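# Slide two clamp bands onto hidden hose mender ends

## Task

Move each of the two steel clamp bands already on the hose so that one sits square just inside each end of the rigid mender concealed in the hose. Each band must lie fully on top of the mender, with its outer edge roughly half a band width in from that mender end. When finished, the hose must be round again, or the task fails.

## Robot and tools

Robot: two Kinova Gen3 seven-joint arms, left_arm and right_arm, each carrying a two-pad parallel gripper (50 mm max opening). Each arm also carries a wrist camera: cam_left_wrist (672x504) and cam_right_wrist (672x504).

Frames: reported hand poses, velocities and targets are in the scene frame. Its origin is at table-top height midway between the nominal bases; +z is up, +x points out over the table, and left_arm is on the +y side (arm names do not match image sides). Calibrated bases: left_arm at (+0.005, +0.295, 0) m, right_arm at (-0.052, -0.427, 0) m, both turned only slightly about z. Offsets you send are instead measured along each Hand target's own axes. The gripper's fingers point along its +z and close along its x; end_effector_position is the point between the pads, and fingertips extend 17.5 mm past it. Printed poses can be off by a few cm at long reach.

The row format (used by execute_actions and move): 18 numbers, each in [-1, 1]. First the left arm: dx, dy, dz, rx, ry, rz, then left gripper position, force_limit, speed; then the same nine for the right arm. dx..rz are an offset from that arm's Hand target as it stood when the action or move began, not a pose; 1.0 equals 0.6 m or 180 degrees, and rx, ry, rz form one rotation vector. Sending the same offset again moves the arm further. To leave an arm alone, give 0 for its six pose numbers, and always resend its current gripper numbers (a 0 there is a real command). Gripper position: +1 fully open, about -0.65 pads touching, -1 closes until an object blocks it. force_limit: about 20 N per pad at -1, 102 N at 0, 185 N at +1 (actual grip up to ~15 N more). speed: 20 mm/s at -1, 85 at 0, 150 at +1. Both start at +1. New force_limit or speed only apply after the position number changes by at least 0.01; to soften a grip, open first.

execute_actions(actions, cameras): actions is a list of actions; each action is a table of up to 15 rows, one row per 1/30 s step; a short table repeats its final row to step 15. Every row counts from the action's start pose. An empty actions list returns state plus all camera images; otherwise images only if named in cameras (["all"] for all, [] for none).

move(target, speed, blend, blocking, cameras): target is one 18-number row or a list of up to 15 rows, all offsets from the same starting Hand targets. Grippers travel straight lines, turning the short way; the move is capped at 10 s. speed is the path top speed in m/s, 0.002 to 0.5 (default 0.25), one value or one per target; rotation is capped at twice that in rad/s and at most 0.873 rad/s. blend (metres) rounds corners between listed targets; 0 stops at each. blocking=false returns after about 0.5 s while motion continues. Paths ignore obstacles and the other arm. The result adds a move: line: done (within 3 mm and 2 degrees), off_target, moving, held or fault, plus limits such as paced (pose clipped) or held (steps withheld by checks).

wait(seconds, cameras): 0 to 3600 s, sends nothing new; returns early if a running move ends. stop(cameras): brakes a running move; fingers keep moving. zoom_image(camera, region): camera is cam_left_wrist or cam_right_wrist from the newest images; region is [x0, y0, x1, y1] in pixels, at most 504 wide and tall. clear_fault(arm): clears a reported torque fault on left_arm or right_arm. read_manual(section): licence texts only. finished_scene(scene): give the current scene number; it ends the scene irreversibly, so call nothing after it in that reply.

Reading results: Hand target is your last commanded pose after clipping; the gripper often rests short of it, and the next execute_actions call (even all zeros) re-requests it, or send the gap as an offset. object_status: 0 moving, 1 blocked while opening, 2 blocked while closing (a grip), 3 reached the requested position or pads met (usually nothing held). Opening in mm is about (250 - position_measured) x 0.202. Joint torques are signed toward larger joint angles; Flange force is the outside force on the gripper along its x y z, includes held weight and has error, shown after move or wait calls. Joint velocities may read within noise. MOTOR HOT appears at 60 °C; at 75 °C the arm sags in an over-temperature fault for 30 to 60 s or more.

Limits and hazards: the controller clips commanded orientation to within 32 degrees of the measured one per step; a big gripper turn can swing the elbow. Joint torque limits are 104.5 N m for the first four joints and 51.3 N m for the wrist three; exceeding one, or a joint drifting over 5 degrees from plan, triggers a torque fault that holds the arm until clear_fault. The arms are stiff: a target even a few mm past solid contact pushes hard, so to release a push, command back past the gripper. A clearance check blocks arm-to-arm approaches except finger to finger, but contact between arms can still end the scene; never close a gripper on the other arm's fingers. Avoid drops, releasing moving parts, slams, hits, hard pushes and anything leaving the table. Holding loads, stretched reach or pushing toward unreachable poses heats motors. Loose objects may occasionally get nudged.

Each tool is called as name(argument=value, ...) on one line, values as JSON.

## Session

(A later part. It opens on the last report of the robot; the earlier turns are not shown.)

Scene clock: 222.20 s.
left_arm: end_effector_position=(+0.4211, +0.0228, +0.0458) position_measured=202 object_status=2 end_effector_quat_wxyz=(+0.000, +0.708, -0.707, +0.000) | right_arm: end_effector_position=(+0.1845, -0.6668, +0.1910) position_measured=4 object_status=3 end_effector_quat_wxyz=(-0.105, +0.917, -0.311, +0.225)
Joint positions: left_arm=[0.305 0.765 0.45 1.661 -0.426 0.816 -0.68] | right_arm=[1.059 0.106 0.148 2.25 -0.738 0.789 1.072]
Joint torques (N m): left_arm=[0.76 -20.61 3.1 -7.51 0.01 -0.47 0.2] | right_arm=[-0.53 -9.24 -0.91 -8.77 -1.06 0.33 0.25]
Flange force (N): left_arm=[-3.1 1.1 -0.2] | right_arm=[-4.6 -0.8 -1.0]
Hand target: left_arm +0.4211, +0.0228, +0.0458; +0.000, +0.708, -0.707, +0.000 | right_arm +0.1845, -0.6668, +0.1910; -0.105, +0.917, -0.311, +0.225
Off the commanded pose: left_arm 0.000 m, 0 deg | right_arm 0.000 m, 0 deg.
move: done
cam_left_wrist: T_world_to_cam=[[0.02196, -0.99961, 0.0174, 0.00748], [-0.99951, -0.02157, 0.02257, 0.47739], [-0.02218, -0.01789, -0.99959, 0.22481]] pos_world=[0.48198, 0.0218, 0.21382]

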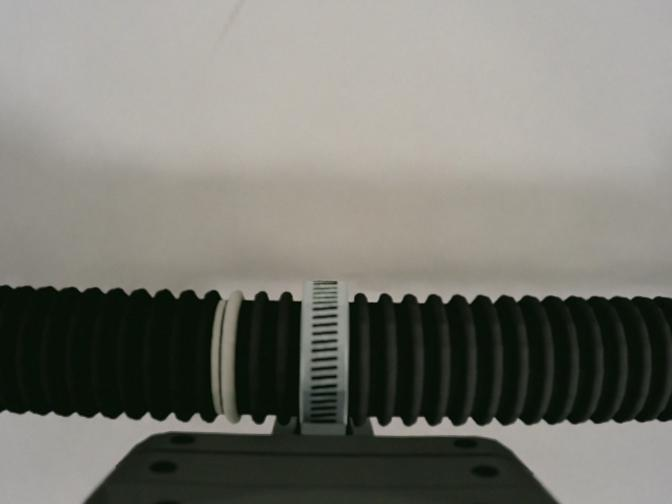

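move(target=[[0,0,0,0,0,0,-0.122,-1,-1,0,0,0,0,0,0,0.992157,1,1],[0,0,-0.107,0,0,0,-0.122,-1,-1,0,0,0,0,0,0,0.992157,1,1],[-0.2013,-0.049,-0.107,0,0,0,-0.122,-1,-1,0,0,0,0,0,0,0.992157,1,1]], speed=[0.05,0.08,0.15], cameras=["cam_left_wrist"])

Scene clock: 233.27 s.
left_arm: end_effector_position=(+0.4504, +0.1435, +0.1101) position_measured=171 object_status=3 end_effector_quat_wxyz=(+0.000, +0.707, -0.707, +0.000) | right_arm: end_effector_position=(+0.1845, -0.6668, +0.1910) position_measured=4 object_status=3 end_effector_quat_wxyz=(-0.105, +0.917, -0.311, +0.225)
Joint positions: left_arm=[-0.002 0.617 0.51 1.7 -0.363 0.921 -0.97] | right_arm=[1.059 0.106 0.148 2.25 -0.738 0.789 1.072]
Joint torques (N m): left_arm=[0.86 -18.81 2.76 -8.17 -0.02 -0.39 0.26] | right_arm=[-0.57 -9.23 -0.92 -8.75 -1.08 0.34 0.25]
Flange force (N): left_arm=[-3.0 1.4 0.3] | right_arm=[-4.6 -0.8 -1.1]
Hand target: left_arm +0.4504, +0.1436, +0.1100; +0.000, +0.708, -0.707, +0.000 | right_arm +0.1845, -0.6668, +0.1910; -0.105, +0.917, -0.311, +0.225
Off the commanded pose: left_arm 0.000 m, 0 deg | right_arm 0.000 m, 0 deg.
move: done
cam_left_wrist: T_world_to_cam=[[0.02176, -0.99961, 0.01751, 0.12645], [-0.99952, -0.02136, 0.02256, 0.5078], [-0.02218, -0.01799, -0.99959, 0.29181]] pos_world=[0.51128, 0.1425, 0.27802]

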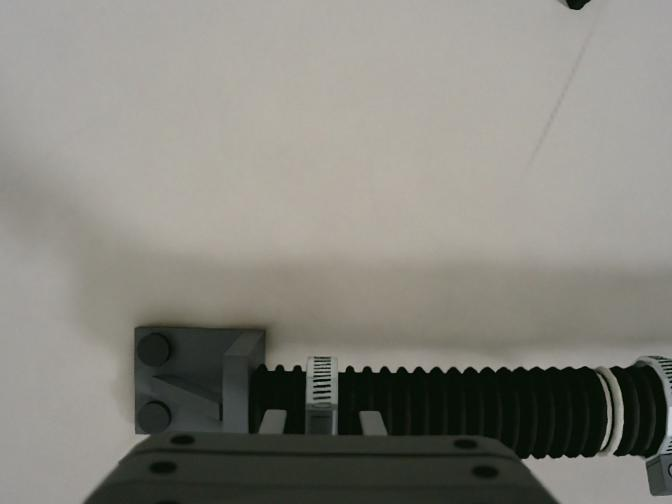

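move(target=[[0,0,0.0517,0,0,0,-0.122,-1,-1,0,0,0,0,0,0,0.992157,1,1],[0,0,0.0518,0,0,0,-1,-1,-1,0,0,0,0,0,0,0.992157,1,1]], speed=0.05, cameras=["cam_left_wrist"])

Scene clock: 239.20 s.
left_arm: end_effector_position=(+0.4507, +0.1436, +0.0797) position_measured=173 object_status=2 end_effector_quat_wxyz=(+0.000, +0.708, -0.707, +0.000) | right_arm: end_effector_position=(+0.1845, -0.6668, +0.1910) position_measured=4 object_status=3 end_effector_quat_wxyz=(-0.105, +0.917, -0.311, +0.225)
Joint positions: left_arm=[0.017 0.664 0.483 1.733 -0.394 0.842 -0.944] | right_arm=[1.059 0.106 0.148 2.25 -0.738 0.789 1.072]
Joint torques (N m): left_arm=[0.76 51.92 -11.73 -0.92 -4.63 -20.55 -0.04] | right_arm=[-0.54 -9.24 -0.86 -8.78 -1.07 0.33 0.24]
Flange force (N): left_arm=[-22.9 62.1 -188.9] | right_arm=[-4.6 -0.9 -0.9]
Hand target: left_arm +0.4504, +0.1436, +0.0790; +0.000, +0.708, -0.707, +0.000 | right_arm +0.1845, -0.6668, +0.1910; -0.105, +0.917, -0.311, +0.225
Off the commanded pose: left_arm 0.001 m, 0 deg | right_arm 0.000 m, 0 deg.
move: done
cam_left_wrist: T_world_to_cam=[[0.02193, -0.99961, 0.01734, 0.12704], [-0.99955, -0.02157, 0.02096, 0.50893], [-0.02058, -0.01779, -0.99963, 0.26069]] pos_world=[0.51128, 0.1426, 0.24773]

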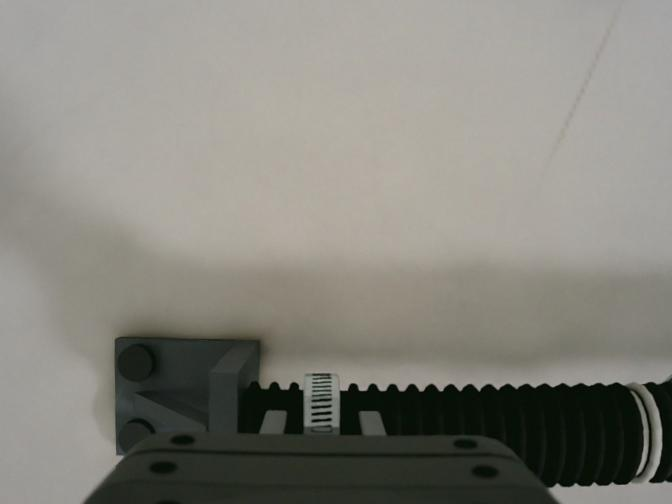

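move(target=[0,0,-0.0117,0,0,0,-0.122,-1,-1,0,0,0,0,0,0,0.992157,1,1], speed=0.05)

Scene clock: 241.60 s.
left_arm: end_effector_position=(+0.4503, +0.1436, +0.0859) position_measured=171 object_status=3 end_effector_quat_wxyz=(+0.000, +0.708, -0.707, +0.000) | right_arm: end_effector_position=(+0.1845, -0.6668, +0.1910) position_measured=4 object_status=3 end_effector_quat_wxyz=(-0.105, +0.917, -0.311, +0.225)
Joint positions: left_arm=[0.013 0.654 0.488 1.726 -0.386 0.859 -0.951] | right_arm=[1.059 0.106 0.148 2.25 -0.738 0.789 1.072]
Joint torques (N m): left_arm=[0.81 -18.92 2.74 -7.69 -0.01 -0.41 0.24] | right_arm=[-0.54 -9.24 -0.9 -8.78 -1.07 0.34 0.25]
Flange force (N): left_arm=[-2.9 1.4 -0.3] | right_arm=[-4.6 -0.9 -1.0]
Hand target: left_arm +0.4504, +0.1436, +0.0860; +0.000, +0.708, -0.707, +0.000 | right_arm +0.1845, -0.6668, +0.1910; -0.105, +0.917, -0.311, +0.225
Off the commanded pose: left_arm 0.000 m, 0 deg | right_arm 0.000 m, 0 deg.
move: done

execute_actions(actions=[[[0,0,0,0,0,0,-1,-1,-1,0,0,0,0,0,0,0.992157,1,1]]])

wait(seconds=0.6, cameras=["cam_left_wrist"])

Scene clock: 246.40 s.
left_arm: end_effector_position=(+0.4504, +0.1436, +0.0860) position_measured=201 object_status=2 end_effector_quat_wxyz=(+0.000, +0.708, -0.707, +0.000) | right_arm: end_effector_position=(+0.1845, -0.6668, +0.1910) position_measured=4 object_status=3 end_effector_quat_wxyz=(-0.105, +0.917, -0.311, +0.225)
Joint positions: left_arm=[0.013 0.654 0.488 1.726 -0.386 0.859 -0.951] | right_arm=[1.059 0.106 0.148 2.25 -0.738 0.789 1.072]
Joint torques (N m): left_arm=[0.85 -19.05 2.79 -7.75 -0.03 -0.4 0.25] | right_arm=[-0.6 -9.21 -0.9 -8.77 -1.07 0.35 0.24]
Hand target: left_arm +0.4504, +0.1436, +0.0860; +0.000, +0.708, -0.707, +0.000 | right_arm +0.1845, -0.6668, +0.1910; -0.105, +0.917, -0.311, +0.225
Off the commanded pose: left_arm 0.000 m, 0 deg | right_arm 0.000 m, 0 deg.

Scene clock: 247.00 s.
left_arm: end_effector_position=(+0.4504, +0.1436, +0.0860) position_measured=201 object_status=2 end_effector_quat_wxyz=(+0.000, +0.708, -0.707, +0.000) | right_arm: end_effector_position=(+0.1845, -0.6668, +0.1910) position_measured=4 object_status=3 end_effector_quat_wxyz=(-0.105, +0.917, -0.311, +0.225)
Joint positions: left_arm=[0.013 0.654 0.488 1.726 -0.386 0.859 -0.951] | right_arm=[1.059 0.106 0.148 2.25 -0.738 0.789 1.072]
Joint torques (N m): left_arm=[0.81 -19.02 2.76 -7.73 -0.01 -0.41 0.26] | right_arm=[-0.57 -9.25 -0.93 -8.79 -1.05 0.34 0.23]
Flange force (N): left_arm=[-2.9 1.3 -0.1] | right_arm=[-4.7 -0.7 -0.9]
Hand target: left_arm +0.4504, +0.1436, +0.0860; +0.000, +0.708, -0.707, +0.000 | right_arm +0.1845, -0.6668, +0.1910; -0.105, +0.917, -0.311, +0.225
Tool commands: left_gripper/position=-1.0 left_gripper/force_limit=-1.0 left_gripper/speed=-1.0 right_gripper/position=+0.992157 right_gripper/force_limit=+1.0 right_gripper/speed=+1.0
Off the commanded pose: left_arm 0.000 m, 0 deg | right_arm 0.000 m, 0 deg.
wait: 0.60 s; at rest by 0.17 s
cam_left_wrist: T_world_to_cam=[[0.02196, -0.99961, 0.0174, 0.1269], [-0.99951, -0.02157, 0.02257, 0.50837], [-0.02218, -0.01789, -0.99959, 0.26771]] pos_world=[0.51128, 0.1426, 0.25392]

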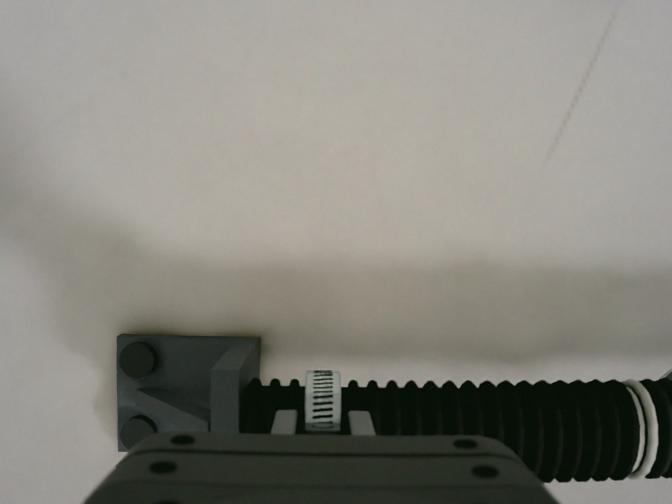

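move(target=[0.1213,0,0,0,0,0,-1,-1,-1,0,0,0,0,0,0,0.992157,1,1], speed=0.04)

move(target=[[0,0,0,0,0,0,-0.122,-1,-1,0,0,0,0,0,0,0.992157,1,1],[0,0,-0.06,0,0,0,-0.122,-1,-1,0,0,0,0,0,0,0.992157,1,1],[0.055,0.11,-0.18,0,0,0,-0.122,-1,-1,0,0,0,0,0,0,0.992157,1,1]], speed=[0.05,0.08,0.15], cameras=["cam_left_wrist"])

zoom_image(camera="cam_left_wrist", region=[120, 150, 540, 400])

Scene clock: 253.00 s.
left_arm: end_effector_position=(+0.4505, +0.0709, +0.0860) position_measured=201 object_status=2 end_effector_quat_wxyz=(+0.000, +0.708, -0.707, +0.000) | right_arm: end_effector_position=(+0.1845, -0.6668, +0.1910) position_measured=4 object_status=3 end_effector_quat_wxyz=(-0.105, +0.917, -0.311, +0.225)
Joint positions: left_arm=[0.175 0.704 0.48 1.622 -0.387 0.913 -0.826] | right_arm=[1.059 0.106 0.148 2.25 -0.738 0.789 1.072]
Joint torques (N m): left_arm=[1.55 -19.4 3.55 -7.55 0.39 -0.57 0.2] | right_arm=[-0.56 -9.27 -0.92 -8.77 -1.08 0.33 0.25]
Flange force (N): left_arm=[-4.2 0.3 -1.6] | right_arm=[-4.6 -0.7 -1.0]
Hand target: left_arm +0.4505, +0.0708, +0.0860; +0.000, +0.708, -0.707, +0.000 | right_arm +0.1845, -0.6668, +0.1910; -0.105, +0.917, -0.311, +0.225
Off the commanded pose: left_arm 0.000 m, 0 deg | right_arm 0.000 m, 0 deg.
move: done

Scene clock: 255.20 s.
left_arm: end_effector_position=(+0.3846, +0.0378, +0.1940) position_measured=171 object_status=3 end_effector_quat_wxyz=(+0.000, +0.708, -0.707, +0.000) | right_arm: end_effector_position=(+0.1845, -0.6668, +0.1910) position_measured=4 object_status=3 end_effector_quat_wxyz=(-0.105, +0.917, -0.311, +0.225)
Joint positions: left_arm=[0.219 0.482 0.565 1.617 -0.278 1.125 -0.769] | right_arm=[1.059 0.106 0.148 2.25 -0.738 0.789 1.072]
Joint torques (N m): left_arm=[0.85 -17.13 2.4 -9.2 -0.04 -0.36 0.22] | right_arm=[-0.53 -9.25 -0.91 -8.8 -1.05 0.33 0.25]
Flange force (N): left_arm=[-3.1 0.6 0.5] | right_arm=[-4.7 -0.8 -0.9]
Hand target: left_arm +0.3846, +0.0377, +0.1940; +0.000, +0.708, -0.707, +0.000 | right_arm +0.1845, -0.6668, +0.1910; -0.105, +0.917, -0.311, +0.225
Off the commanded pose: left_arm 0.000 m, 0 deg | right_arm 0.000 m, 0 deg.
move: done
cam_left_wrist: T_world_to_cam=[[0.02196, -0.99961, 0.0173, 0.02074], [-0.99951, -0.02156, 0.02276, 0.43781], [-0.02238, -0.01779, -0.99959, 0.3724]] pos_world=[0.44548, 0.0368, 0.36192]

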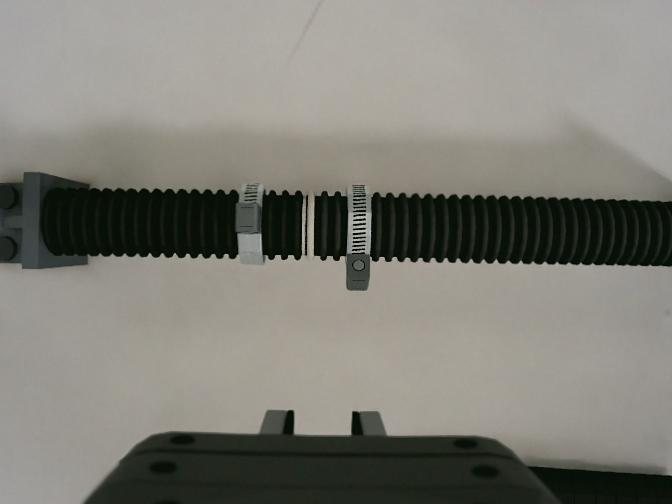

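Scaled by 1.200.

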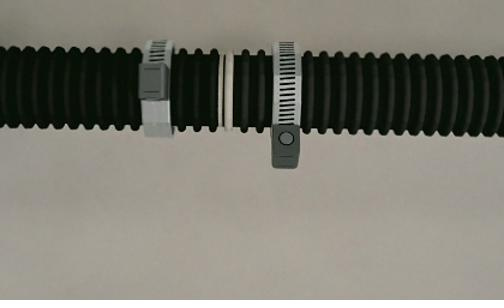

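finished_scene(scene=1)

The scene is finished: the task was done.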